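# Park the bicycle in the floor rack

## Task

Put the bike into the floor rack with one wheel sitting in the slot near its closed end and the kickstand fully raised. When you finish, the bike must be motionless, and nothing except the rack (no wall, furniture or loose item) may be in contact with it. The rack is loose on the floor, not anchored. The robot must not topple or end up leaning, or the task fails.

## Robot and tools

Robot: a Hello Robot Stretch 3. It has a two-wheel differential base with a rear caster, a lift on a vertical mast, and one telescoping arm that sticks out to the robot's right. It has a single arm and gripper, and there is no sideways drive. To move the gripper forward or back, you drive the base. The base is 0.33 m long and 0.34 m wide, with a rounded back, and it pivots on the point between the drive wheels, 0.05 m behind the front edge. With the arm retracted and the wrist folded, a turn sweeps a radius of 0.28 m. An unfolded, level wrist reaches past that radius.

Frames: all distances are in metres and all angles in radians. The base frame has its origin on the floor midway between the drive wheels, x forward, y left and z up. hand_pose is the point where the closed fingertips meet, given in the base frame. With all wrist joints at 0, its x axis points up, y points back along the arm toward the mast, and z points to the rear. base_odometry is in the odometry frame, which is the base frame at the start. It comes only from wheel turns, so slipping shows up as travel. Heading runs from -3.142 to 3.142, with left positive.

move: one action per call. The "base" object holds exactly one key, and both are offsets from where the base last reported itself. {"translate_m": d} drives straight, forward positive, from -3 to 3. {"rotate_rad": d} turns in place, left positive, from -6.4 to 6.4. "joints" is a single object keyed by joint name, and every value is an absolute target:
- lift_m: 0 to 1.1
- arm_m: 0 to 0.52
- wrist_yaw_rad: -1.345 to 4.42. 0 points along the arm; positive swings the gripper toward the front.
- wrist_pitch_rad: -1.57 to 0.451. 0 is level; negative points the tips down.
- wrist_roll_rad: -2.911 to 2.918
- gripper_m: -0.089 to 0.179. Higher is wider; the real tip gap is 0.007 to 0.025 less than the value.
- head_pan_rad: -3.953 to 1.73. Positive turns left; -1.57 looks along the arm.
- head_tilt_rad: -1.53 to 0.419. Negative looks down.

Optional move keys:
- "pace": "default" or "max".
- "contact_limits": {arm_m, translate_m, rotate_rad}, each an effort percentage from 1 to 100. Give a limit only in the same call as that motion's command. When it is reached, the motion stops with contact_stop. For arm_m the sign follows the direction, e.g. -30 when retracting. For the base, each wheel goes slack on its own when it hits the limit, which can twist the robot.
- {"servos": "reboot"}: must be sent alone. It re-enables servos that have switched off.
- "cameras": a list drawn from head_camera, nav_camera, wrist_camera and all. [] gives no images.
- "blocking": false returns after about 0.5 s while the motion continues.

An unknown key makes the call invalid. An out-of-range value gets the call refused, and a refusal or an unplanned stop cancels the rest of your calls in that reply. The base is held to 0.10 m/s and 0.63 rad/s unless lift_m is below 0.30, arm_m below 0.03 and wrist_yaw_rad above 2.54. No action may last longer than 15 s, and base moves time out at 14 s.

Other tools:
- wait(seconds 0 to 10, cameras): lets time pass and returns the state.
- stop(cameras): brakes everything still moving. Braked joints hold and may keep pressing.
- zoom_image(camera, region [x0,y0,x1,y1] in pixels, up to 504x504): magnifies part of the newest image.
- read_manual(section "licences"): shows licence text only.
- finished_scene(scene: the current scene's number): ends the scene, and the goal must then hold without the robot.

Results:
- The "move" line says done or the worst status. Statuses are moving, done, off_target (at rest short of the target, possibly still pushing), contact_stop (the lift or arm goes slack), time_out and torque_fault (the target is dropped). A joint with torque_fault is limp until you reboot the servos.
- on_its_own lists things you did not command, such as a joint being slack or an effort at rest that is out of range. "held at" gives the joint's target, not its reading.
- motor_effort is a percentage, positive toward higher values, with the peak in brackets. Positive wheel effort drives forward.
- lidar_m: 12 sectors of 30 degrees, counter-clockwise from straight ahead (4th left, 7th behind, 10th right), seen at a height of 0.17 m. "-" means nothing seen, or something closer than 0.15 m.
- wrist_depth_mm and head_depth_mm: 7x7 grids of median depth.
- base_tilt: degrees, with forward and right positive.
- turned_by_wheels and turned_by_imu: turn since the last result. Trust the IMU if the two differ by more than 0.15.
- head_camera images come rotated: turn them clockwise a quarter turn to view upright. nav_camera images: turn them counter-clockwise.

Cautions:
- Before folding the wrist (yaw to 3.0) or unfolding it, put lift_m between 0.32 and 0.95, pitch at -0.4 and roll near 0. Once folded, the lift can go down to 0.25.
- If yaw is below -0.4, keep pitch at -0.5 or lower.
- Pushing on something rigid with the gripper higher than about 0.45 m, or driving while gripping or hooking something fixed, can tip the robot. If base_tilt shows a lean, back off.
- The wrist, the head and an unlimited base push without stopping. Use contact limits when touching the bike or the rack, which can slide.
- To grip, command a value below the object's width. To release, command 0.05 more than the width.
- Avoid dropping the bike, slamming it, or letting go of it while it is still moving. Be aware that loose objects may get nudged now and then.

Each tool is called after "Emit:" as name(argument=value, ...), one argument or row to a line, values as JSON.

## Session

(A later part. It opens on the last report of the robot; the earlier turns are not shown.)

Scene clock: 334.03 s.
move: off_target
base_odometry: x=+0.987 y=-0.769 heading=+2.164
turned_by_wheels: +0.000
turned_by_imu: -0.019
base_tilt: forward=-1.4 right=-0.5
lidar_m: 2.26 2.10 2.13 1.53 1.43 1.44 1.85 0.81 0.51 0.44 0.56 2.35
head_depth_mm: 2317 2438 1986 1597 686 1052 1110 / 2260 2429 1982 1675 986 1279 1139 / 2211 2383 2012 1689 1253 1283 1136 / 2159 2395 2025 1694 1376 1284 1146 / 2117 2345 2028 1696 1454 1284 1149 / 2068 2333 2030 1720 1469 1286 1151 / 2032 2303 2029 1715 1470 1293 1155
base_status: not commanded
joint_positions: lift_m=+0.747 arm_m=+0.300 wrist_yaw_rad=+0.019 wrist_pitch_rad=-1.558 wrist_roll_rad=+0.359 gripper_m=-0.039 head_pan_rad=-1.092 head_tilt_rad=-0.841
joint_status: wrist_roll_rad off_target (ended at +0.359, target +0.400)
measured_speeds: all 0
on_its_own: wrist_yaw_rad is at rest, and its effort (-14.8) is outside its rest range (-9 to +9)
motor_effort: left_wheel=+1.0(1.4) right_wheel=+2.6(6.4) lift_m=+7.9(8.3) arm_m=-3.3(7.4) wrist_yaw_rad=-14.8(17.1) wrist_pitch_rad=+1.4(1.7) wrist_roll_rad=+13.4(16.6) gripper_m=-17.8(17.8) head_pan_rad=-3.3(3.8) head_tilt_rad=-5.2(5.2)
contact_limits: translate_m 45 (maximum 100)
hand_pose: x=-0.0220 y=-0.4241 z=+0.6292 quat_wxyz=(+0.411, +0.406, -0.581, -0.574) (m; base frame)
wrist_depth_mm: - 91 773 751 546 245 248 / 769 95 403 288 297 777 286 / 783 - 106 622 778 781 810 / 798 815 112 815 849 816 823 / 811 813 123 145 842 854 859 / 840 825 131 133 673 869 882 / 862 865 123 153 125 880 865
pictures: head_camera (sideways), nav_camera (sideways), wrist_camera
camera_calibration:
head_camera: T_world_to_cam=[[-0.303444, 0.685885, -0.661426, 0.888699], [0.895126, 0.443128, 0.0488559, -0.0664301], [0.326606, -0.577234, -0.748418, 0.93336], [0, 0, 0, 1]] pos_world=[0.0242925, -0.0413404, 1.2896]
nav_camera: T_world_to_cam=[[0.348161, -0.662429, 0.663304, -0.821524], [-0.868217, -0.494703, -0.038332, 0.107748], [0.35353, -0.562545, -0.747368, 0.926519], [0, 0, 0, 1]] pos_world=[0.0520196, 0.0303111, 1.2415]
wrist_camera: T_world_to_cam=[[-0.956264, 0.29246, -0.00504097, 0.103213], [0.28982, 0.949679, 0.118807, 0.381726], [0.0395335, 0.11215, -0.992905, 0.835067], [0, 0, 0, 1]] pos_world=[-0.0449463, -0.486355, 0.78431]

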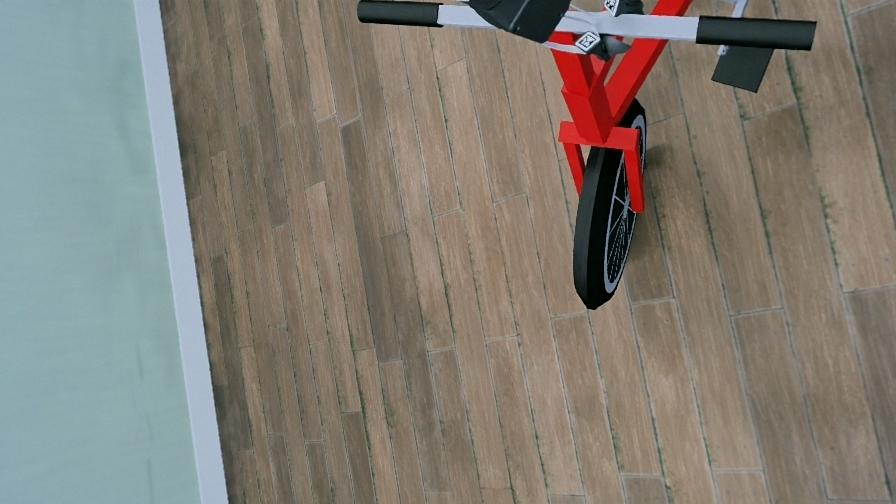

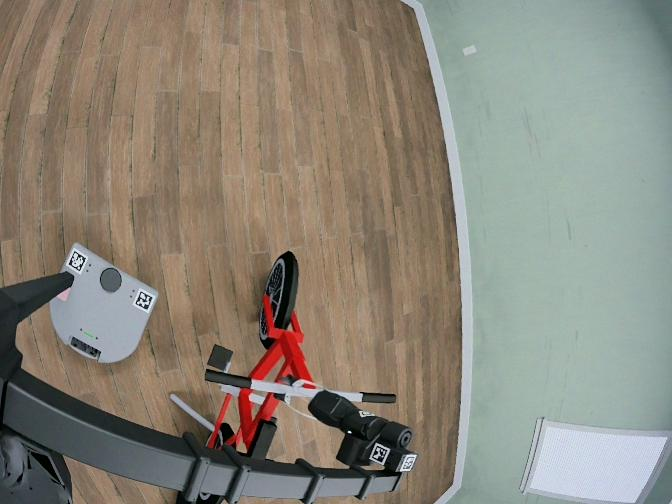

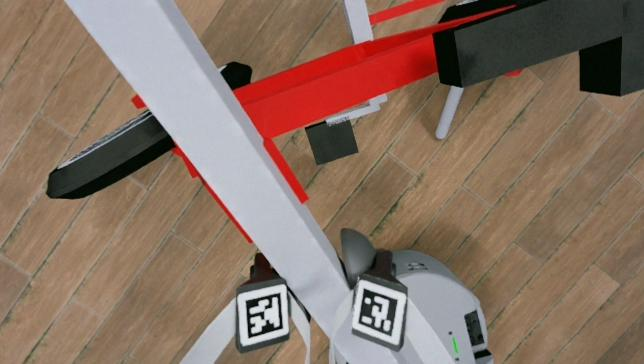

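Emit:
move(
  base={"rotate_rad": 0.06},
  contact_limits={"rotate_rad": 45},
  joints={"lift_m": 0.757},
)

Scene clock: 354.30 s.
move: done
base_odometry: x=+0.987 y=-0.769 heading=+2.224
turned_by_wheels: +0.060
turned_by_imu: +0.058
base_tilt: forward=-1.3 right=-0.5
lidar_m: 2.22 2.11 2.10 1.50 1.43 1.46 1.94 0.76 0.45 0.44 0.60 2.38
head_depth_mm: 2242 2440 1984 1674 681 1068 1133 / 2199 2385 2007 1660 1065 1227 1131 / 2164 2388 1986 1666 1175 1274 1138 / 2140 2356 2006 1692 1378 1274 1140 / 2117 2349 2022 1698 1461 1284 1144 / 2083 2326 2032 1713 1466 1290 1149 / 2067 2292 2057 1709 1477 1291 1157
base_status: done
joint_positions: lift_m=+0.757 arm_m=+0.300 wrist_yaw_rad=+0.004 wrist_pitch_rad=-1.557 wrist_roll_rad=+0.387 gripper_m=-0.039 head_pan_rad=-1.092 head_tilt_rad=-0.841
joint_status: all done
measured_speeds: all 0
on_its_own: wrist_roll_rad moved +0.028 to your old target +0.400
motor_effort: left_wheel=+0.1(9.9) right_wheel=-2.3(16.4) lift_m=+34.3(37.1) arm_m=+18.6(18.9) wrist_yaw_rad=-3.1(17.1) wrist_pitch_rad=+1.2(1.6) wrist_roll_rad=+4.2(13.5) gripper_m=-15.9(18.3) head_pan_rad=-2.5(3.8) head_tilt_rad=-4.5(4.7)
contact_limits: rotate_rad 45 (maximum 100)
hand_pose: x=-0.0217 y=-0.4244 z=+0.6392 quat_wxyz=(+0.399, +0.393, -0.590, -0.582) (m; base frame)
wrist_depth_mm: 763 753 105 777 557 253 255 / 777 764 376 284 305 800 292 / 782 456 196 609 804 820 814 / 792 821 175 809 829 808 826 / 815 831 871 132 829 853 853 / 833 874 127 135 696 858 887 / 873 882 120 146 695 889 882
pictures: head_camera (sideways), nav_camera (sideways), wrist_camera
camera_calibration:
head_camera: T_world_to_cam=[[-0.303444, 0.685885, -0.661426, 0.888699], [0.895126, 0.443129, 0.0488559, -0.0664301], [0.326606, -0.577234, -0.748418, 0.93336], [0, 0, 0, 1]] pos_world=[0.0242925, -0.0413404, 1.2896]
nav_camera: T_world_to_cam=[[0.348162, -0.662429, 0.663304, -0.821524], [-0.868216, -0.494703, -0.038332, 0.107748], [0.35353, -0.562545, -0.747368, 0.926519], [0, 0, 0, 1]] pos_world=[0.0520196, 0.0303111, 1.2415]
wrist_camera: T_world_to_cam=[[-0.942735, 0.333493, -0.00571221, 0.12178], [0.330535, 0.936393, 0.11796, 0.376469], [0.0446877, 0.109317, -0.993002, 0.843974], [0, 0, 0, 1]] pos_world=[-0.0473455, -0.485396, 0.794356]

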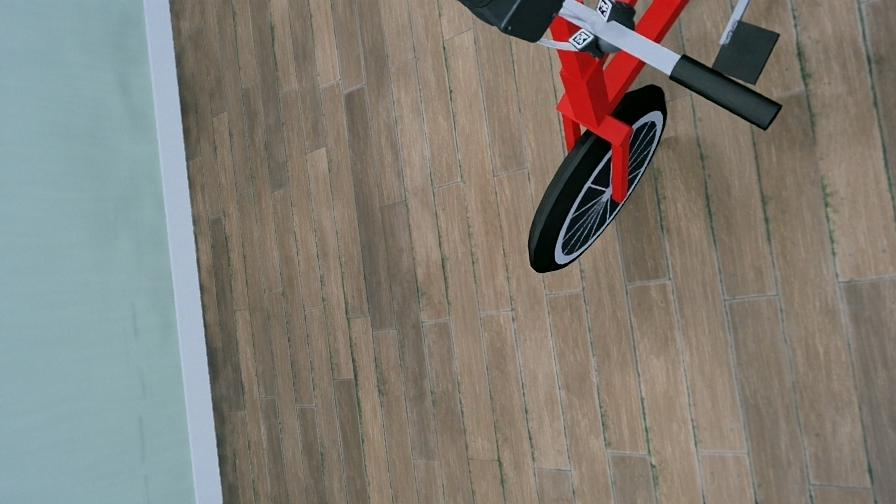

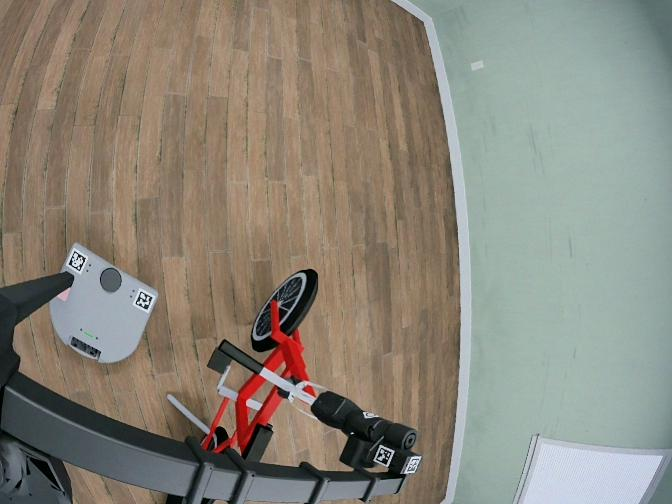

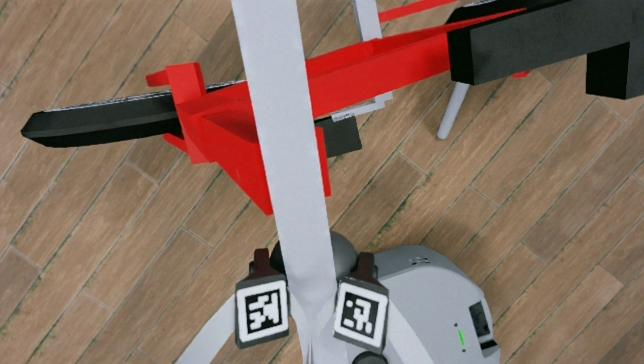

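Emit:
move(
  joints={"wrist_roll_rad": 0.16},
)

Scene clock: 362.03 s.
move: done
base_odometry: x=+0.987 y=-0.769 heading=+2.224
turned_by_wheels: +0.000
turned_by_imu: +0.000
base_tilt: forward=-1.3 right=-0.5
lidar_m: 2.22 2.11 2.10 1.50 1.43 1.46 1.93 0.76 0.50 0.43 0.59 2.38
head_depth_mm: 2233 2385 1987 1667 687 1078 1133 / 2191 2372 1977 1690 1065 1231 1135 / 2171 2380 1989 1684 1221 1275 1140 / 2140 2358 2003 1690 1375 1280 1140 / 2116 2321 2013 1687 1458 1288 1147 / 2099 2335 2020 1697 1468 1299 1144 / 2068 2320 2037 1708 1481 1294 1163
base_status: not commanded
joint_positions: lift_m=+0.757 arm_m=+0.300 wrist_yaw_rad=+0.001 wrist_pitch_rad=-1.556 wrist_roll_rad=+0.164 gripper_m=-0.039 head_pan_rad=-1.092 head_tilt_rad=-0.841
joint_status: all done
measured_speeds: all 0
motor_effort: left_wheel=-0.4(0.6) right_wheel=-0.4(2.2) lift_m=+32.9(33.3) arm_m=+18.6(21.2) wrist_yaw_rad=+0.2(3.7) wrist_pitch_rad=+1.2(1.5) wrist_roll_rad=-1.8(3.3) gripper_m=-15.2(16.6) head_pan_rad=-3.1(3.6) head_tilt_rad=-4.4(4.9)
contact_limits: rotate_rad 45 (maximum 100)
hand_pose: x=-0.0217 y=-0.4245 z=+0.6392 quat_wxyz=(+0.461, +0.454, -0.543, -0.535) (m; base frame)
wrist_depth_mm: 769 766 752 106 765 757 756 / 768 438 332 111 306 261 257 / 786 797 196 286 818 791 287 / 816 828 812 125 853 832 840 / 819 839 820 152 856 837 840 / 830 828 126 134 809 885 859 / 909 862 123 128 711 891 873
pictures: head_camera (sideways), nav_camera (sideways), wrist_camera
camera_calibration:
head_camera: T_world_to_cam=[[-0.303444, 0.685885, -0.661426, 0.888699], [0.895126, 0.443129, 0.0488559, -0.0664301], [0.326606, -0.577234, -0.748418, 0.93336], [0, 0, 0, 1]] pos_world=[0.0242925, -0.0413404, 1.2896]
nav_camera: T_world_to_cam=[[0.348162, -0.662429, 0.663304, -0.821524], [-0.868216, -0.494703, -0.038332, 0.107748], [0.35353, -0.562545, -0.747368, 0.926519], [0, 0, 0, 1]] pos_world=[0.0520196, 0.0303111, 1.2415]
wrist_camera: T_world_to_cam=[[-0.992839, 0.119428, -0.00280061, 0.0280501], [0.11828, 0.986038, 0.117217, 0.39353], [0.0167605, 0.116046, -0.993102, 0.846298], [0, 0, 0, 1]] pos_world=[-0.0328816, -0.489595, 0.794411]

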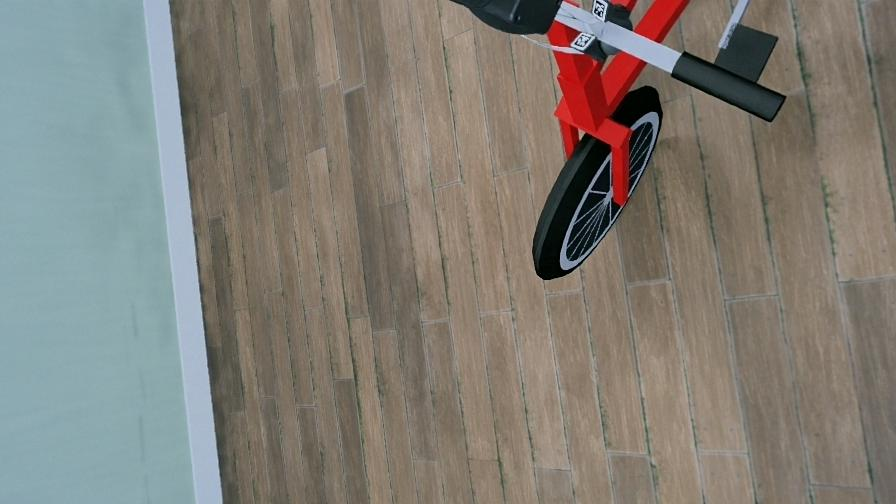

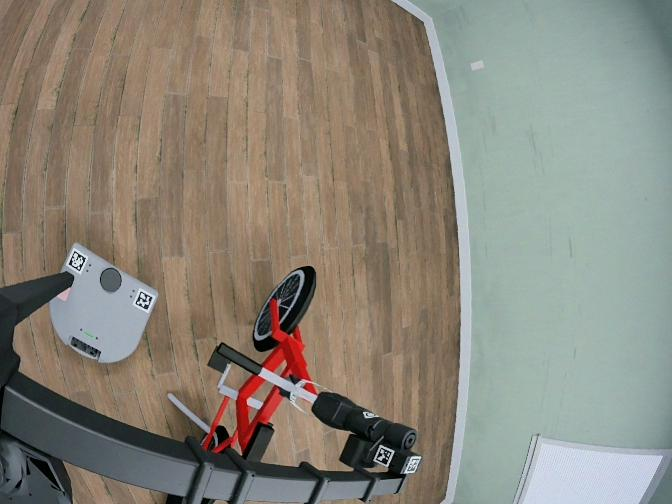

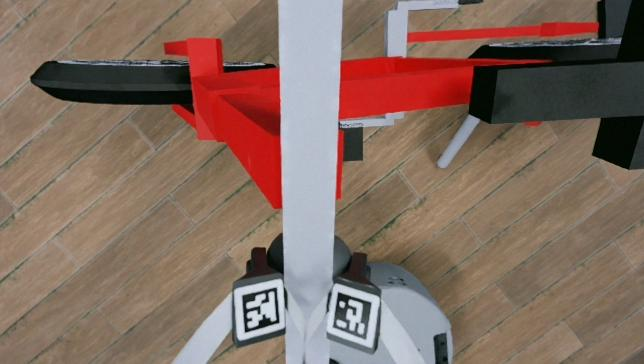

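Emit:
move(
  joints={"wrist_roll_rad": 0.03},
  cameras=["wrist_camera"],
)

Emit:
move(
  joints={"arm_m": 0.325, "lift_m": 0.76},
)

Scene clock: 365.30 s.
move: done
base_odometry: x=+0.987 y=-0.769 heading=+2.224
turned_by_wheels: +0.000
turned_by_imu: +0.000
base_tilt: forward=-1.3 right=-0.5
lidar_m: 2.22 2.11 2.10 1.50 1.43 1.46 1.95 0.77 0.50 0.43 0.60 2.37
head_depth_mm: 2218 2426 1969 1667 690 1063 1131 / 2209 2368 1979 1659 1067 1228 1133 / 2197 2388 1993 1675 1215 1281 1141 / 2150 2364 2016 1698 1370 1280 1141 / 2101 2354 2004 1692 1466 1284 1141 / 2060 2328 2038 1713 1471 1294 1149 / 2066 2300 2044 1713 1469 1296 1151
base_status: not commanded
joint_positions: lift_m=+0.757 arm_m=+0.300 wrist_yaw_rad=+0.000 wrist_pitch_rad=-1.556 wrist_roll_rad=+0.038 gripper_m=-0.039 head_pan_rad=-1.092 head_tilt_rad=-0.841
joint_status: all done
measured_speeds: all 0
motor_effort: left_wheel=-0.3(1.1) right_wheel=-0.7(0.7) lift_m=+31.7(32.2) arm_m=+5.1(7.5) wrist_yaw_rad=+0.6(1.5) wrist_pitch_rad=+1.1(1.5) wrist_roll_rad=-2.9(3.6) gripper_m=-15.6(16.5) head_pan_rad=-3.4(3.7) head_tilt_rad=-3.9(4.6)
contact_limits: rotate_rad 45 (maximum 100)
hand_pose: x=-0.0216 y=-0.4246 z=+0.6391 quat_wxyz=(+0.494, +0.487, -0.513, -0.506) (m; base frame)
wrist_depth_mm: 749 765 776 104 762 780 780 / 756 448 281 109 516 580 353 / 807 778 242 144 818 265 265 / 833 805 816 130 815 812 319 / 824 818 830 132 859 852 836 / 840 847 126 135 851 881 884 / 865 875 123 147 698 862 890
pictures: wrist_camera
camera_calibration:
wrist_camera: T_world_to_cam=[[-0.999987, -0.00501243, -0.00107312, -0.0259973], [-0.00510361, 0.993107, 0.117102, 0.393983], [0.000478761, 0.117106, -0.993119, 0.846411], [0, 0, 0, 1]] pos_world=[-0.0243915, -0.490518, 0.794422]

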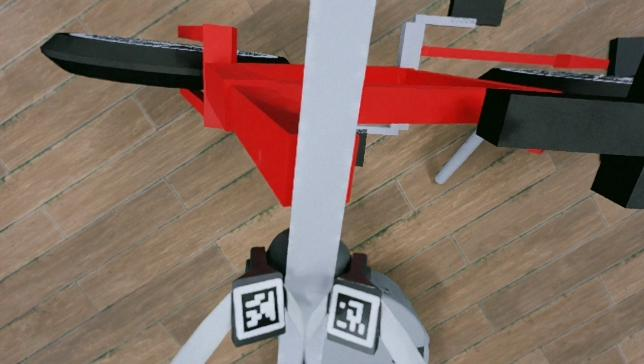

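Scene clock: 366.47 s.
move: done
base_odometry: x=+0.987 y=-0.769 heading=+2.224
turned_by_wheels: +0.000
turned_by_imu: +0.000
base_tilt: forward=-1.4 right=-0.5
lidar_m: 2.22 2.11 2.09 1.50 1.43 1.46 1.94 0.77 0.51 0.43 0.60 2.38
head_depth_mm: 2234 2419 1991 1671 728 1043 1133 / 2205 2390 1997 1682 1016 1270 1136 / 2192 2432 2000 1678 1223 1273 1136 / 2165 2368 1999 1685 1372 1290 1143 / 2117 2312 2026 1708 1461 1287 1146 / 2073 2330 2019 1687 1481 1285 1143 / 2067 2296 2048 1702 1461 1292 1152
base_status: not commanded
joint_positions: lift_m=+0.760 arm_m=+0.325 wrist_yaw_rad=+0.000 wrist_pitch_rad=-1.556 wrist_roll_rad=+0.030 gripper_m=-0.039 head_pan_rad=-1.092 head_tilt_rad=-0.841
joint_status: all done
measured_speeds: all 0
motor_effort: left_wheel=-0.7(1.4) right_wheel=+0.3(0.6) lift_m=+22.7(44.6) arm_m=+16.5(26.3) wrist_yaw_rad=+0.7(1.7) wrist_pitch_rad=+1.1(1.4) wrist_roll_rad=-0.3(3.0) gripper_m=-15.5(16.5) head_pan_rad=-3.6(4.0) head_tilt_rad=-3.7(4.8)
contact_limits: rotate_rad 45 (maximum 100)
hand_pose: x=-0.0216 y=-0.4496 z=+0.6421 quat_wxyz=(+0.496, +0.489, -0.511, -0.504) (m; base frame)
wrist_depth_mm: 776 777 100 767 759 790 801 / 773 782 284 453 582 777 590 / 801 807 193 276 311 264 262 / 816 811 817 641 834 845 291 / 818 847 819 131 827 869 846 / 851 839 127 133 889 878 865 / 874 876 122 150 739 873 894
pictures: head_camera (sideways), nav_camera (sideways), wrist_camera
camera_calibration:
head_camera: T_world_to_cam=[[-0.303444, 0.685885, -0.661426, 0.888699], [0.895126, 0.443129, 0.0488559, -0.0664301], [0.326606, -0.577234, -0.748418, 0.93336], [0, 0, 0, 1]] pos_world=[0.0242925, -0.0413404, 1.2896]
nav_camera: T_world_to_cam=[[0.348162, -0.662429, 0.663304, -0.821524], [-0.868216, -0.494703, -0.038332, 0.107748], [0.35353, -0.562545, -0.747368, 0.926519], [0, 0, 0, 1]] pos_world=[0.0520196, 0.0303111, 1.2415]
wrist_camera: T_world_to_cam=[[-0.999908, -0.0135256, -0.000957446, -0.0300206], [-0.0135446, 0.993024, 0.117136, 0.418229], [-0.000633561, 0.117138, -0.993115, 0.852296], [0, 0, 0, 1]] pos_world=[-0.0238131, -0.515553, 0.79741]

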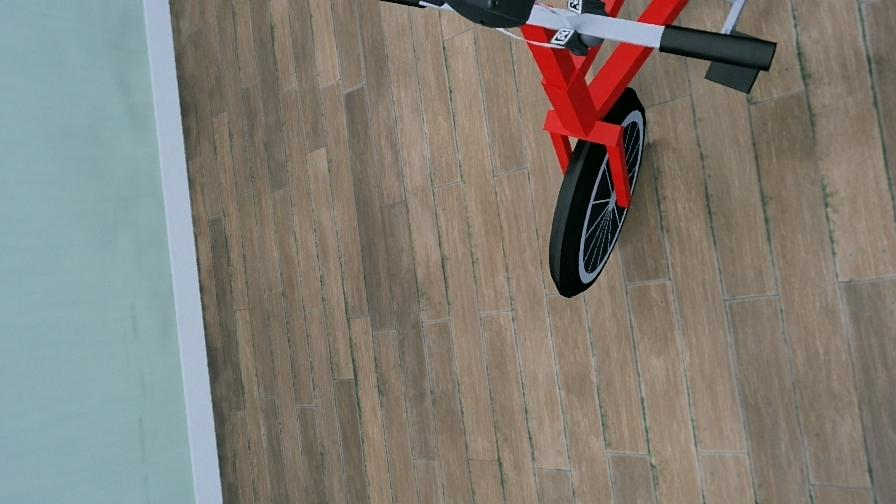

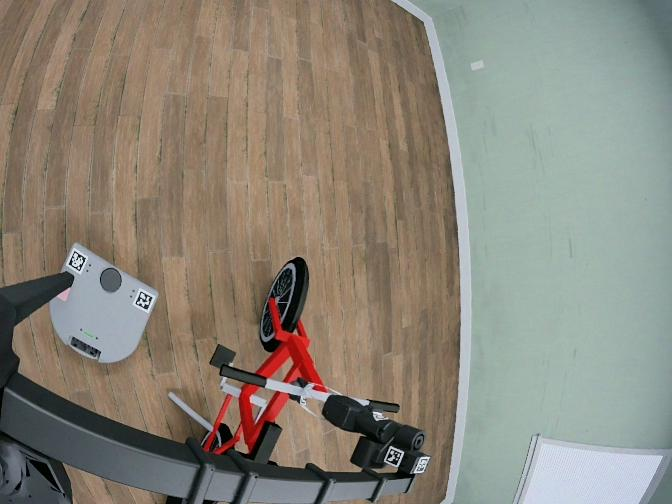

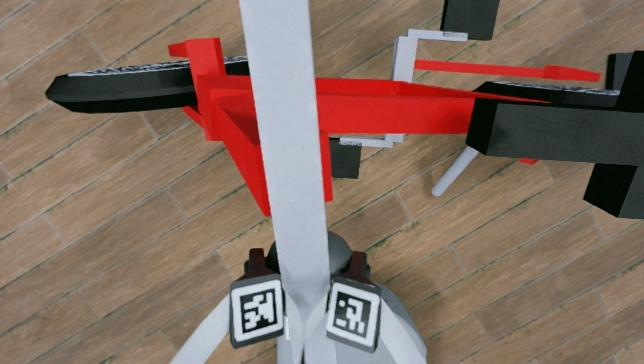

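Emit:
move(
  joints={"arm_m": 0.35, "lift_m": 0.763},
  base={"translate_m": 0.015},
)

Scene clock: 372.43 s.
move: done
base_odometry: x=+0.978 y=-0.757 heading=+2.224
turned_by_wheels: +0.000
turned_by_imu: +0.000
base_tilt: forward=-1.3 right=-0.4
lidar_m: 2.21 2.10 2.10 1.51 1.44 1.47 1.95 0.79 0.60 0.44 0.58 2.37
head_depth_mm: 2228 2409 1970 1599 742 1059 1132 / 2210 2375 1988 1688 996 1271 1136 / 2164 2411 2001 1680 1203 1274 1140 / 2150 2370 2010 1700 1381 1280 1146 / 2107 2359 2029 1699 1460 1289 1147 / 2079 2336 2025 1704 1473 1288 1152 / 2059 2296 2063 1718 1475 1295 1151
base_status: done
joint_positions: lift_m=+0.763 arm_m=+0.350 wrist_yaw_rad=+0.005 wrist_pitch_rad=-1.556 wrist_roll_rad=+0.018 gripper_m=-0.039 head_pan_rad=-1.092 head_tilt_rad=-0.841
joint_status: all done
measured_speeds: translate_m=+0.000 rotate_rad=-0.001 lift_m=+0.000 arm_m=+0.000 wrist_yaw_rad=+0.000 wrist_pitch_rad=+0.000 wrist_roll_rad=+0.000 head_pan_rad=+0.000 head_tilt_rad=+0.000
motor_effort: left_wheel=-1.2(3.9) right_wheel=+2.3(12.3) lift_m=+18.7(42.9) arm_m=+18.6(26.8) wrist_yaw_rad=-4.3(5.0) wrist_pitch_rad=+1.4(1.5) wrist_roll_rad=+3.8(4.1) gripper_m=-14.8(16.5) head_pan_rad=-3.0(3.7) head_tilt_rad=-4.3(4.8)
hand_pose: x=-0.0217 y=-0.4745 z=+0.6452 quat_wxyz=(+0.500, +0.493, -0.507, -0.500) (m; base frame)
wrist_depth_mm: 777 756 98 764 758 780 785 / 783 761 104 790 768 807 782 / 805 798 112 280 313 266 263 / 807 831 121 633 815 830 277 / 817 844 850 137 850 870 866 / 861 854 128 133 860 894 869 / 881 879 121 150 701 907 898
pictures: head_camera (sideways), nav_camera (sideways), wrist_camera
camera_calibration:
head_camera: T_world_to_cam=[[-0.303444, 0.685885, -0.661426, 0.888699], [0.895126, 0.443129, 0.0488559, -0.0664301], [0.326606, -0.577234, -0.748418, 0.93336], [0, 0, 0, 1]] pos_world=[0.0242925, -0.0413404, 1.2896]
nav_camera: T_world_to_cam=[[0.348162, -0.662429, 0.663304, -0.821524], [-0.868216, -0.494703, -0.038332, 0.107748], [0.35353, -0.562545, -0.747368, 0.926519], [0, 0, 0, 1]] pos_world=[0.0520196, 0.0303111, 1.2415]
wrist_camera: T_world_to_cam=[[-0.999561, -0.0296328, -0.00080682, -0.0381859], [-0.0295228, 0.992656, 0.117311, 0.441995], [-0.00267537, 0.117284, -0.993095, 0.858262], [0, 0, 0, 1]] pos_world=[-0.022824, -0.540541, 0.800454]

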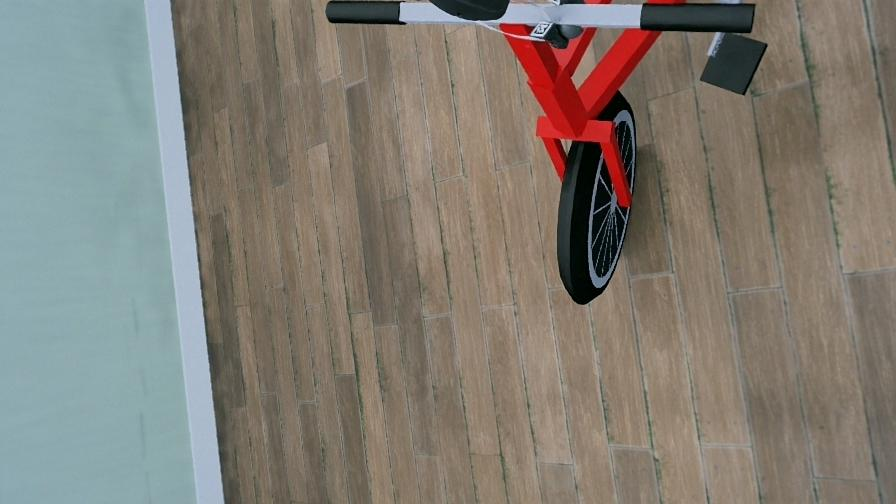

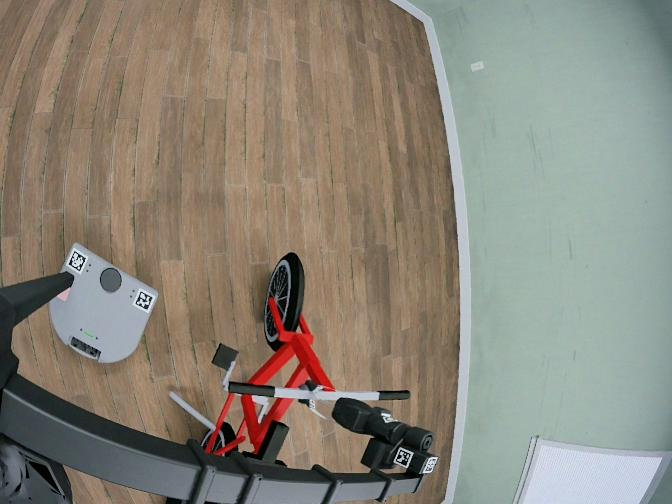

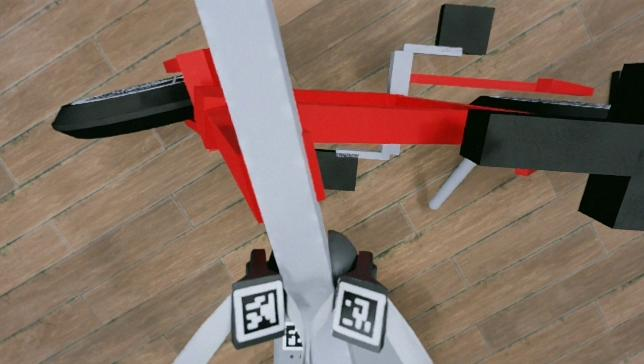

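Emit:
move(
  joints={"wrist_roll_rad": 0.45},
  cameras=["wrist_camera"],
)

Emit:
move(
  base={"rotate_rad": 0.03},
)

Scene clock: 381.23 s.
move: off_target
base_odometry: x=+0.978 y=-0.757 heading=+2.224
turned_by_wheels: +0.000
turned_by_imu: -0.001
base_tilt: forward=-1.4 right=-0.5
lidar_m: 2.21 2.09 2.10 1.51 1.43 1.47 1.94 0.78 0.61 0.44 0.61 2.36
head_depth_mm: 2228 2414 1964 1677 786 1050 1133 / 2200 2389 1988 1672 1062 1270 1132 / 2186 2383 2008 1690 1164 1276 1140 / 2146 2317 2012 1696 1341 1276 1145 / 2124 2325 2027 1706 1469 1281 1149 / 2071 2367 2025 1694 1468 1295 1152 / 2074 2313 2050 1708 1476 1297 1150
base_status: not commanded
joint_positions: lift_m=+0.763 arm_m=+0.350 wrist_yaw_rad=+0.015 wrist_pitch_rad=-1.557 wrist_roll_rad=+0.419 gripper_m=-0.039 head_pan_rad=-1.092 head_tilt_rad=-0.841
joint_status: wrist_roll_rad off_target (ended at +0.419, target +0.450)
measured_speeds: translate_m=+0.000 rotate_rad=+0.001 lift_m=+0.000 arm_m=+0.000 wrist_yaw_rad=+0.000 wrist_pitch_rad=+0.000 wrist_roll_rad=+0.000 head_pan_rad=+0.000 head_tilt_rad=+0.000
on_its_own: wrist_yaw_rad is at rest, and its effort (-12.5) is outside its rest range (-9 to +9)
motor_effort: left_wheel=-1.8(2.5) right_wheel=+2.9(4.6) lift_m=+12.1(26.8) arm_m=+15.8(17.2) wrist_yaw_rad=-12.5(14.1) wrist_pitch_rad=+1.5(1.6) wrist_roll_rad=+9.5(14.8) gripper_m=-15.7(16.4) head_pan_rad=-3.5(3.5) head_tilt_rad=-3.8(4.5)
hand_pose: x=-0.0220 y=-0.4743 z=+0.6453 quat_wxyz=(+0.392, +0.387, -0.594, -0.587) (m; base frame)
wrist_depth_mm: 784 101 770 765 777 260 251 / 797 784 124 818 307 260 272 / 802 779 115 288 808 835 825 / 811 814 119 635 854 841 837 / 805 820 837 145 862 857 867 / 845 868 130 133 721 875 883 / 892 872 120 130 124 895 895
pictures: wrist_camera
camera_calibration:
wrist_camera: T_world_to_cam=[[-0.935356, 0.353658, -0.00597756, 0.148141], [0.350511, 0.929035, 0.118471, 0.419178], [0.0474515, 0.108717, -0.99294, 0.855254], [0, 0, 0, 1]] pos_world=[-0.0489447, -0.534803, 0.800441]

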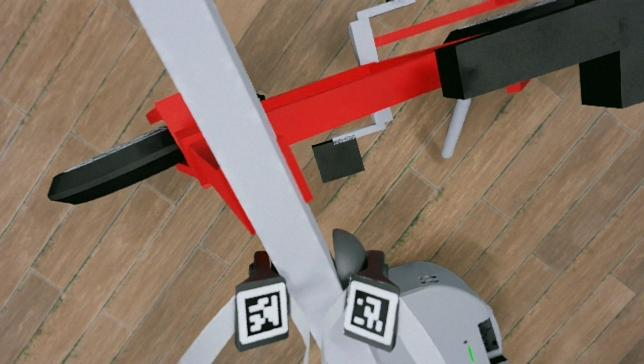

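Scene clock: 381.90 s.
move: done
base_odometry: x=+0.978 y=-0.757 heading=+2.254
turned_by_wheels: +0.030
turned_by_imu: +0.023
base_tilt: forward=-1.3 right=-0.5
lidar_m: 2.19 2.09 2.06 1.50 1.44 1.48 1.99 0.77 0.60 0.44 0.61 2.38
head_depth_mm: 2239 2424 1968 1671 782 1069 1133 / 2189 2371 1981 1672 1014 1275 1135 / 2172 2378 1989 1678 1162 1278 1136 / 2143 2379 2011 1706 1380 1279 1138 / 2118 2355 2019 1703 1469 1287 1151 / 2061 2342 2048 1703 1476 1290 1155 / 2055 2281 2029 1722 1466 1292 1155
base_status: done
joint_positions: lift_m=+0.763 arm_m=+0.350 wrist_yaw_rad=+0.015 wrist_pitch_rad=-1.557 wrist_roll_rad=+0.420 gripper_m=-0.039 head_pan_rad=-1.092 head_tilt_rad=-0.841
joint_status: not commanded
measured_speeds: translate_m=+0.000 rotate_rad=-0.001 lift_m=+0.000 arm_m=+0.000 wrist_yaw_rad=+0.000 wrist_pitch_rad=+0.000 wrist_roll_rad=+0.000 head_pan_rad=+0.000 head_tilt_rad=+0.000
on_its_own: wrist_yaw_rad is at rest, and its effort (-12.3) is outside its rest range (-9 to +9)
motor_effort: left_wheel=+1.3(10.1) right_wheel=-3.5(10.8) lift_m=+7.7(11.2) arm_m=+15.7(16.5) wrist_yaw_rad=-12.3(14.3) wrist_pitch_rad=+1.4(1.5) wrist_roll_rad=+9.6(10.2) gripper_m=-15.5(16.2) head_pan_rad=-2.7(3.7) head_tilt_rad=-3.8(4.7)
hand_pose: x=-0.0220 y=-0.4743 z=+0.6451 quat_wxyz=(+0.392, +0.386, -0.594, -0.587) (m; base frame)
wrist_depth_mm: 757 100 765 783 779 276 253 / 780 793 781 770 304 257 268 / 794 811 115 294 798 808 830 / 817 820 119 827 846 826 831 / 872 835 129 148 837 855 867 / 825 872 130 133 687 880 874 / 855 871 123 144 173 889 909
pictures: head_camera (sideways), nav_camera (sideways), wrist_camera
camera_calibration:
head_camera: T_world_to_cam=[[-0.303444, 0.685885, -0.661426, 0.888699], [0.895126, 0.443128, 0.0488559, -0.0664301], [0.326606, -0.577234, -0.748418, 0.93336], [0, 0, 0, 1]] pos_world=[0.0242925, -0.0413404, 1.2896]
nav_camera: T_world_to_cam=[[0.348161, -0.662429, 0.663304, -0.821524], [-0.868217, -0.494703, -0.038332, 0.107748], [0.35353, -0.562545, -0.747368, 0.926519], [0, 0, 0, 1]] pos_world=[0.0520196, 0.0303111, 1.2415]
wrist_camera: T_world_to_cam=[[-0.935084, 0.354375, -0.00597979, 0.148487], [0.351222, 0.928764, 0.118492, 0.419063], [0.0475444, 0.1087, -0.992937, 0.855119], [0, 0, 0, 1]] pos_world=[-0.0489925, -0.534782, 0.800312]

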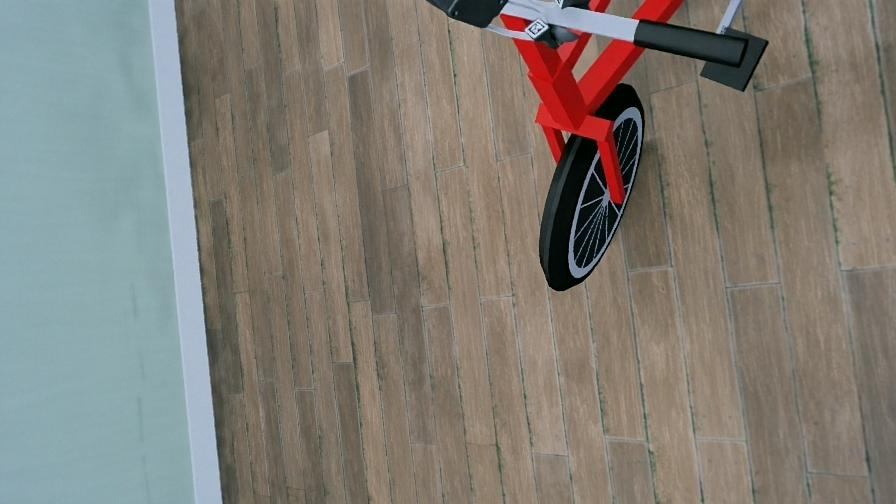

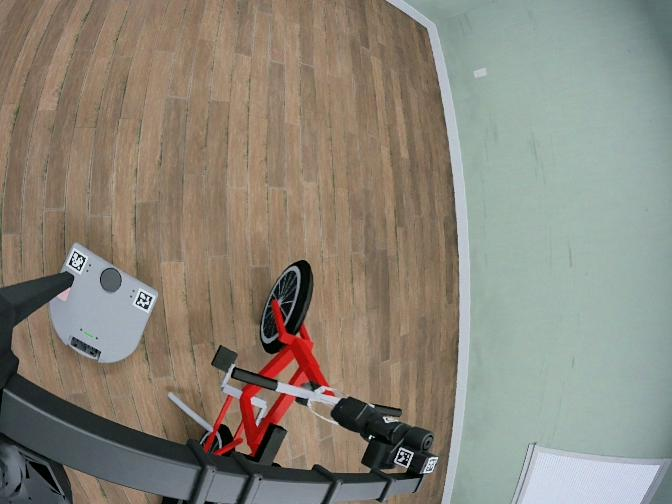

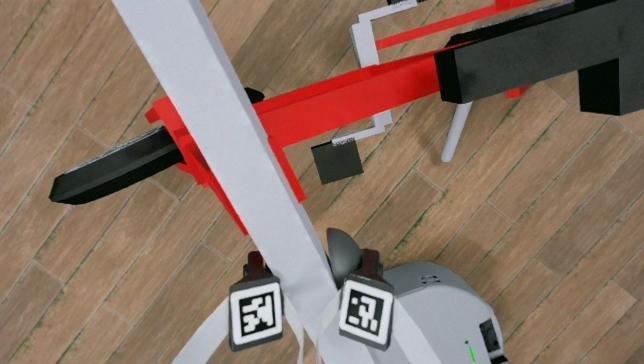

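Emit:
move(
  base={"translate_m": -0.06},
  joints={"arm_m": 0.36},
  contact_limits={"translate_m": 50},
)

Scene clock: 386.33 s.
move: done
base_odometry: x=+1.016 y=-0.803 heading=+2.254
turned_by_wheels: +0.000
turned_by_imu: +0.047
base_tilt: forward=-1.3 right=-0.6
lidar_m: 2.21 2.14 1.92 1.45 1.43 1.47 2.05 0.74 0.59 0.44 0.62 2.44
head_depth_mm: 2176 2398 1972 1669 811 1051 1134 / 2190 2382 2016 1680 1071 1274 1138 / 2171 2396 2004 1685 1154 1275 1142 / 2154 2376 2007 1689 1371 1284 1142 / 2137 2362 2019 1695 1463 1289 1144 / 2100 2385 2031 1709 1479 1292 1152 / 2098 2389 2065 1718 1477 1289 1154
base_status: done
joint_positions: lift_m=+0.763 arm_m=+0.360 wrist_yaw_rad=+0.013 wrist_pitch_rad=-1.557 wrist_roll_rad=+0.420 gripper_m=-0.039 head_pan_rad=-1.092 head_tilt_rad=-0.841
joint_status: all done
measured_speeds: all 0
on_its_own: lift_m is at rest, and its effort (+1.2) is outside its rest range (+3 to +55); wrist_yaw_rad is at rest, and its effort (-10.4) is outside its rest range (-9 to +9)
motor_effort: left_wheel=-2.1(7.8) right_wheel=-3.1(6.2) lift_m=+1.2(18.0) arm_m=+12.9(25.3) wrist_yaw_rad=-10.4(13.6) wrist_pitch_rad=+1.5(1.7) wrist_roll_rad=+9.8(10.0) gripper_m=-15.6(16.3) head_pan_rad=-3.0(4.0) head_tilt_rad=-3.7(5.0)
contact_limits: translate_m 50 (maximum 100)
hand_pose: x=-0.0219 y=-0.4842 z=+0.6452 quat_wxyz=(+0.391, +0.386, -0.594, -0.587) (m; base frame)
wrist_depth_mm: 770 102 112 788 786 767 252 / 787 797 108 813 316 260 261 / 822 795 114 292 819 810 833 / 809 796 118 629 827 853 861 / 809 835 831 147 851 848 847 / 846 829 128 131 720 875 903 / 858 883 120 129 124 880 892
pictures: head_camera (sideways), nav_camera (sideways), wrist_camera
camera_calibration:
head_camera: T_world_to_cam=[[-0.303444, 0.685885, -0.661426, 0.888699], [0.895126, 0.443129, 0.0488559, -0.0664301], [0.326606, -0.577234, -0.748418, 0.93336], [0, 0, 0, 1]] pos_world=[0.0242925, -0.0413404, 1.2896]
nav_camera: T_world_to_cam=[[0.348162, -0.662429, 0.663304, -0.821524], [-0.868216, -0.494703, -0.038332, 0.107748], [0.35353, -0.562545, -0.747368, 0.926519], [0, 0, 0, 1]] pos_world=[0.0520196, 0.0303111, 1.2415]
wrist_camera: T_world_to_cam=[[-0.934429, 0.356102, -0.00587125, 0.152822], [0.352935, 0.928078, 0.118775, 0.427813], [0.047745, 0.108915, -0.992904, 0.856299], [0, 0, 0, 1]] pos_world=[-0.0490735, -0.544728, 0.800306]

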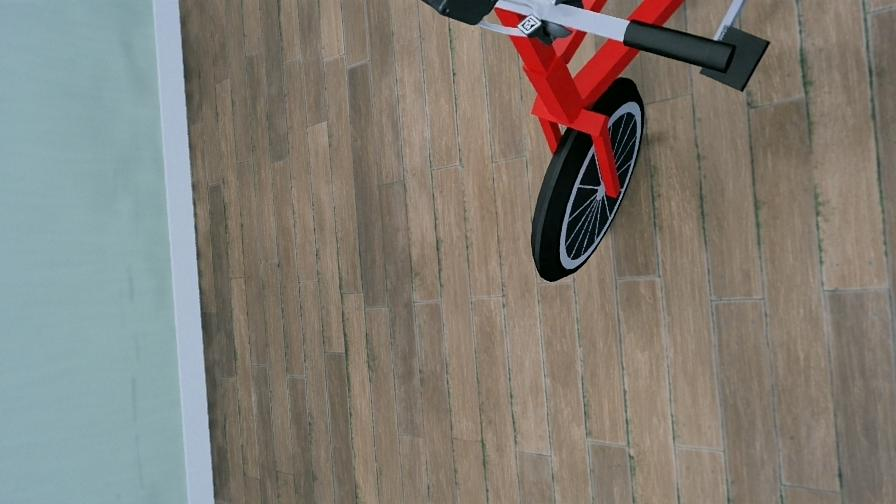

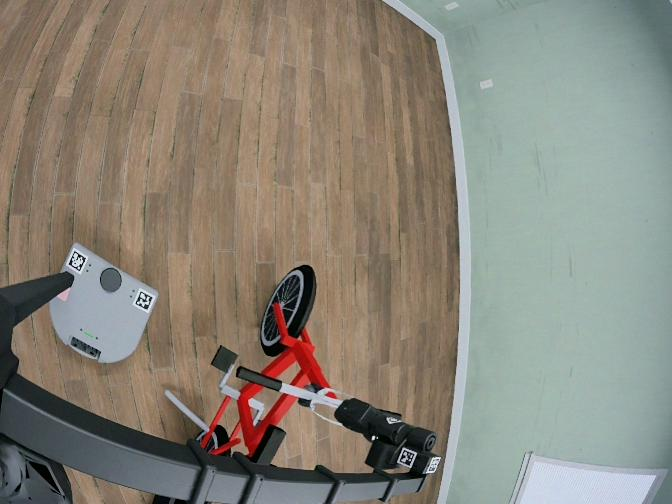

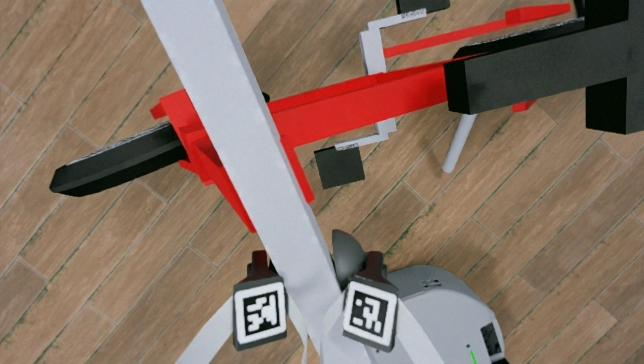

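Emit:
move(
  joints={"head_pan_rad": -1.85, "head_tilt_rad": -0.75},
)

Scene clock: 390.20 s.
move: done
base_odometry: x=+1.016 y=-0.803 heading=+2.254
turned_by_wheels: +0.000
turned_by_imu: +0.001
base_tilt: forward=-1.4 right=-0.6
lidar_m: 2.21 2.14 1.93 1.45 1.42 1.47 2.04 0.73 0.59 0.44 0.62 2.44
head_depth_mm: 2523 2728 2214 1797 1531 1246 - / 2729 2852 2214 1815 905 309 296 / 2964 2947 2236 1838 370 1248 1164 / 3016 2987 2262 458 943 1259 1156 / 2772 2865 558 601 897 1153 1173 / 2553 2756 546 575 921 1073 1174 / 2360 2528 2321 1869 1565 1071 1187
base_status: not commanded
joint_positions: lift_m=+0.763 arm_m=+0.360 wrist_yaw_rad=+0.013 wrist_pitch_rad=-1.557 wrist_roll_rad=+0.420 gripper_m=-0.039 head_pan_rad=-1.842 head_tilt_rad=-0.754
joint_status: all done
measured_speeds: all 0
on_its_own: wrist_yaw_rad is at rest, and its effort (-11.7) is outside its rest range (-9 to +9)
motor_effort: left_wheel=-2.5(2.5) right_wheel=-3.5(3.5) lift_m=+8.1(8.7) arm_m=-7.7(8.9) wrist_yaw_rad=-11.7(12.4) wrist_pitch_rad=+1.5(1.6) wrist_roll_rad=+9.7(10.1) gripper_m=-15.4(16.2) head_pan_rad=-3.5(6.3) head_tilt_rad=+2.1(4.7)
contact_limits: translate_m 50 (maximum 100)
hand_pose: x=-0.0219 y=-0.4842 z=+0.6452 quat_wxyz=(+0.391, +0.386, -0.594, -0.587) (m; base frame)
wrist_depth_mm: 758 102 111 773 785 773 256 / 784 805 108 775 319 256 259 / 801 776 114 288 830 831 823 / 808 835 119 621 841 864 860 / 838 851 849 147 840 847 831 / 870 877 129 131 725 860 911 / 877 857 121 139 123 913 909
pictures: head_camera (sideways), nav_camera (sideways), wrist_camera
camera_calibration:
head_camera: T_world_to_cam=[[0.228991, 0.651291, -0.723452, 0.96628], [0.958361, -0.281099, 0.0502846, -0.0686815], [-0.170611, -0.704843, -0.688541, 0.858521], [0, 0, 0, 1]] pos_world=[-0.00897401, -0.043514, 1.29364]
nav_camera: T_world_to_cam=[[-0.18023, -0.66442, 0.725303, -0.899094], [-0.973485, 0.226091, -0.0347887, 0.103782], [-0.14087, -0.712341, -0.687551, 0.851739], [0, 0, 0, 1]] pos_world=[0.0589703, -0.014111, 1.24134]
wrist_camera: T_world_to_cam=[[-0.934428, 0.356103, -0.00587037, 0.15281], [0.352937, 0.928077, 0.118777, 0.42778], [0.0477451, 0.108917, -0.992904, 0.856296], [0, 0, 0, 1]] pos_world=[-0.0490736, -0.544695, 0.800306]

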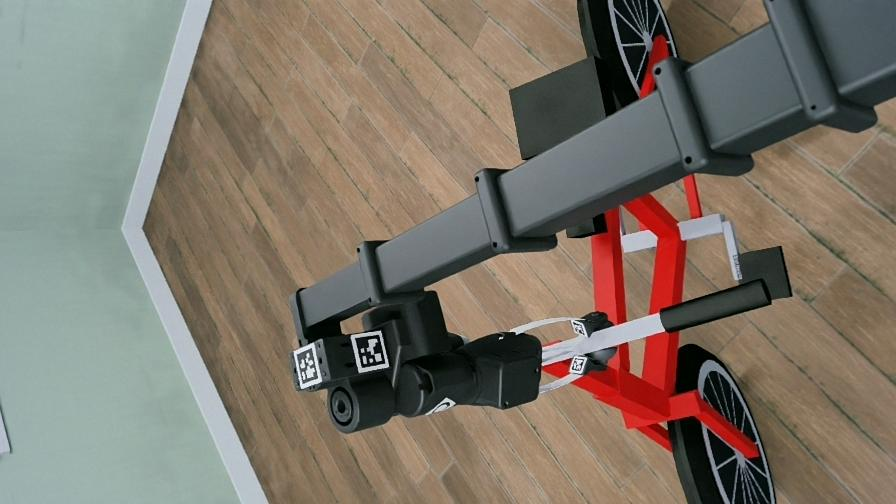

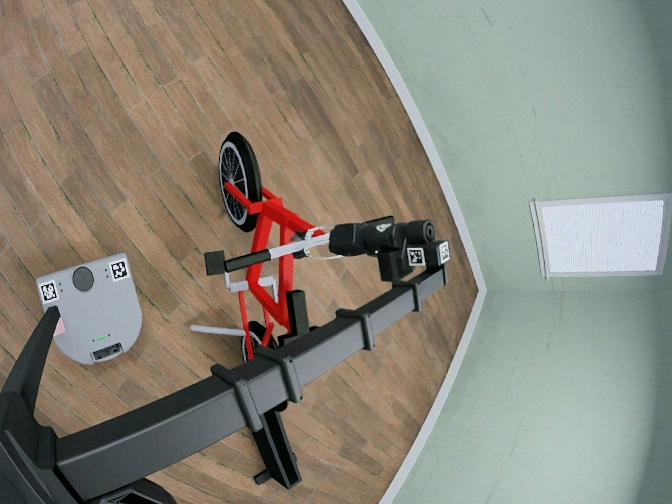

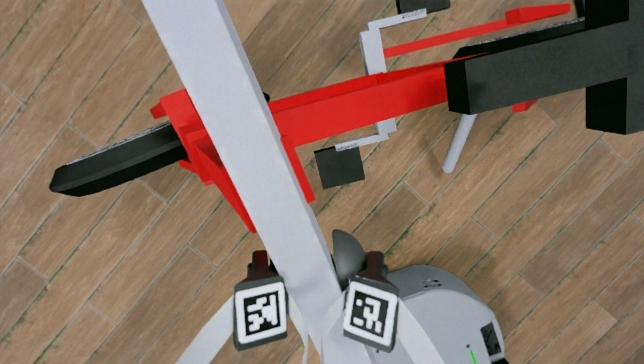

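Emit:
move(
  joints={"head_pan_rad": -2.35, "head_tilt_rad": -0.8},
  cameras=["head_camera", "nav_camera"],
)

Scene clock: 393.40 s.
move: done
base_odometry: x=+1.016 y=-0.803 heading=+2.254
turned_by_wheels: +0.000
turned_by_imu: +0.000
base_tilt: forward=-1.4 right=-0.6
lidar_m: 2.21 2.14 1.93 1.45 1.42 1.47 2.05 0.74 0.59 0.44 0.62 2.43
head_depth_mm: 2267 2491 2104 1660 1485 1288 1162 / 2304 2556 2117 1644 1469 1299 - / 2410 2630 2127 1759 1424 1273 - / 2417 2661 2149 1784 1231 304 1101 / 2459 2665 2167 1786 906 313 1163 / 2549 2806 2200 1805 357 1096 1130 / 2601 2820 2210 1803 378 1146 1135
base_status: not commanded
joint_positions: lift_m=+0.763 arm_m=+0.360 wrist_yaw_rad=+0.013 wrist_pitch_rad=-1.557 wrist_roll_rad=+0.420 gripper_m=-0.039 head_pan_rad=-2.342 head_tilt_rad=-0.789
joint_status: all done
measured_speeds: all 0
on_its_own: wrist_yaw_rad is at rest, and its effort (-10.6) is outside its rest range (-9 to +9)
motor_effort: left_wheel=-1.9(2.5) right_wheel=-3.4(3.5) lift_m=+14.3(14.3) arm_m=-7.4(8.1) wrist_yaw_rad=-10.6(12.4) wrist_pitch_rad=+1.6(1.6) wrist_roll_rad=+9.3(9.8) gripper_m=-15.6(16.6) head_pan_rad=-4.0(7.5) head_tilt_rad=-4.6(7.2)
contact_limits: translate_m 50 (maximum 100)
hand_pose: x=-0.0219 y=-0.4842 z=+0.6452 quat_wxyz=(+0.391, +0.386, -0.594, -0.587) (m; base frame)
wrist_depth_mm: 779 102 110 761 803 774 253 / 787 810 109 778 317 257 259 / 792 820 114 291 824 804 836 / 826 845 118 627 828 844 819 / 824 837 840 147 839 881 881 / 864 857 129 132 722 861 880 / 887 876 120 139 123 863 916
pictures: head_camera (sideways), nav_camera (sideways)
camera_calibration:
head_camera: T_world_to_cam=[[0.530644, 0.479734, -0.698765, 0.932267], [0.705049, -0.707411, 0.0497462, -0.066433], [-0.470449, -0.519061, -0.71362, 0.892968], [0, 0, 0, 1]] pos_world=[-0.0277676, -0.030731, 1.29198]
nav_camera: T_world_to_cam=[[-0.494192, -0.514679, 0.700628, -0.865023], [-0.745049, 0.666022, -0.0362674, 0.104312], [-0.447968, -0.539926, -0.712605, 0.886198], [0, 0, 0, 1]] pos_world=[0.0472179, -0.0362022, 1.24135]

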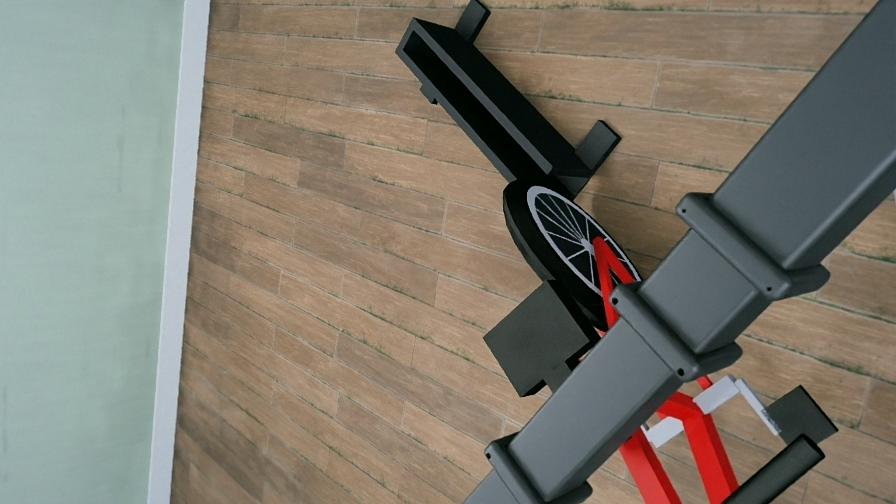

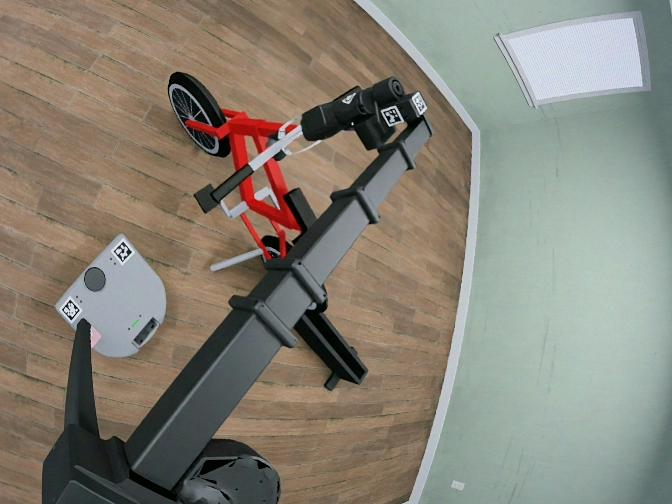

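Emit:
zoom_image(
  camera="head_camera",
  region=[380, 0, 680, 340],
)

Scaled by 1.482 from the camera's 896x504 image, which has a finer 1280x720 frame.

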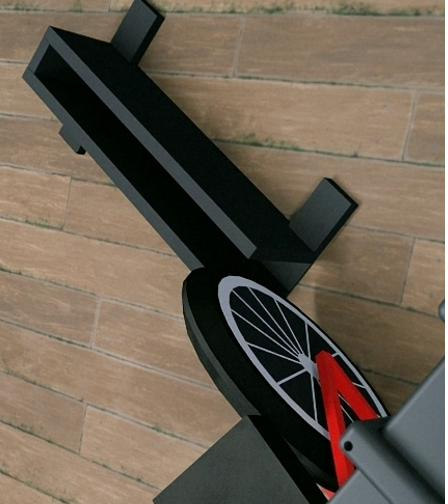

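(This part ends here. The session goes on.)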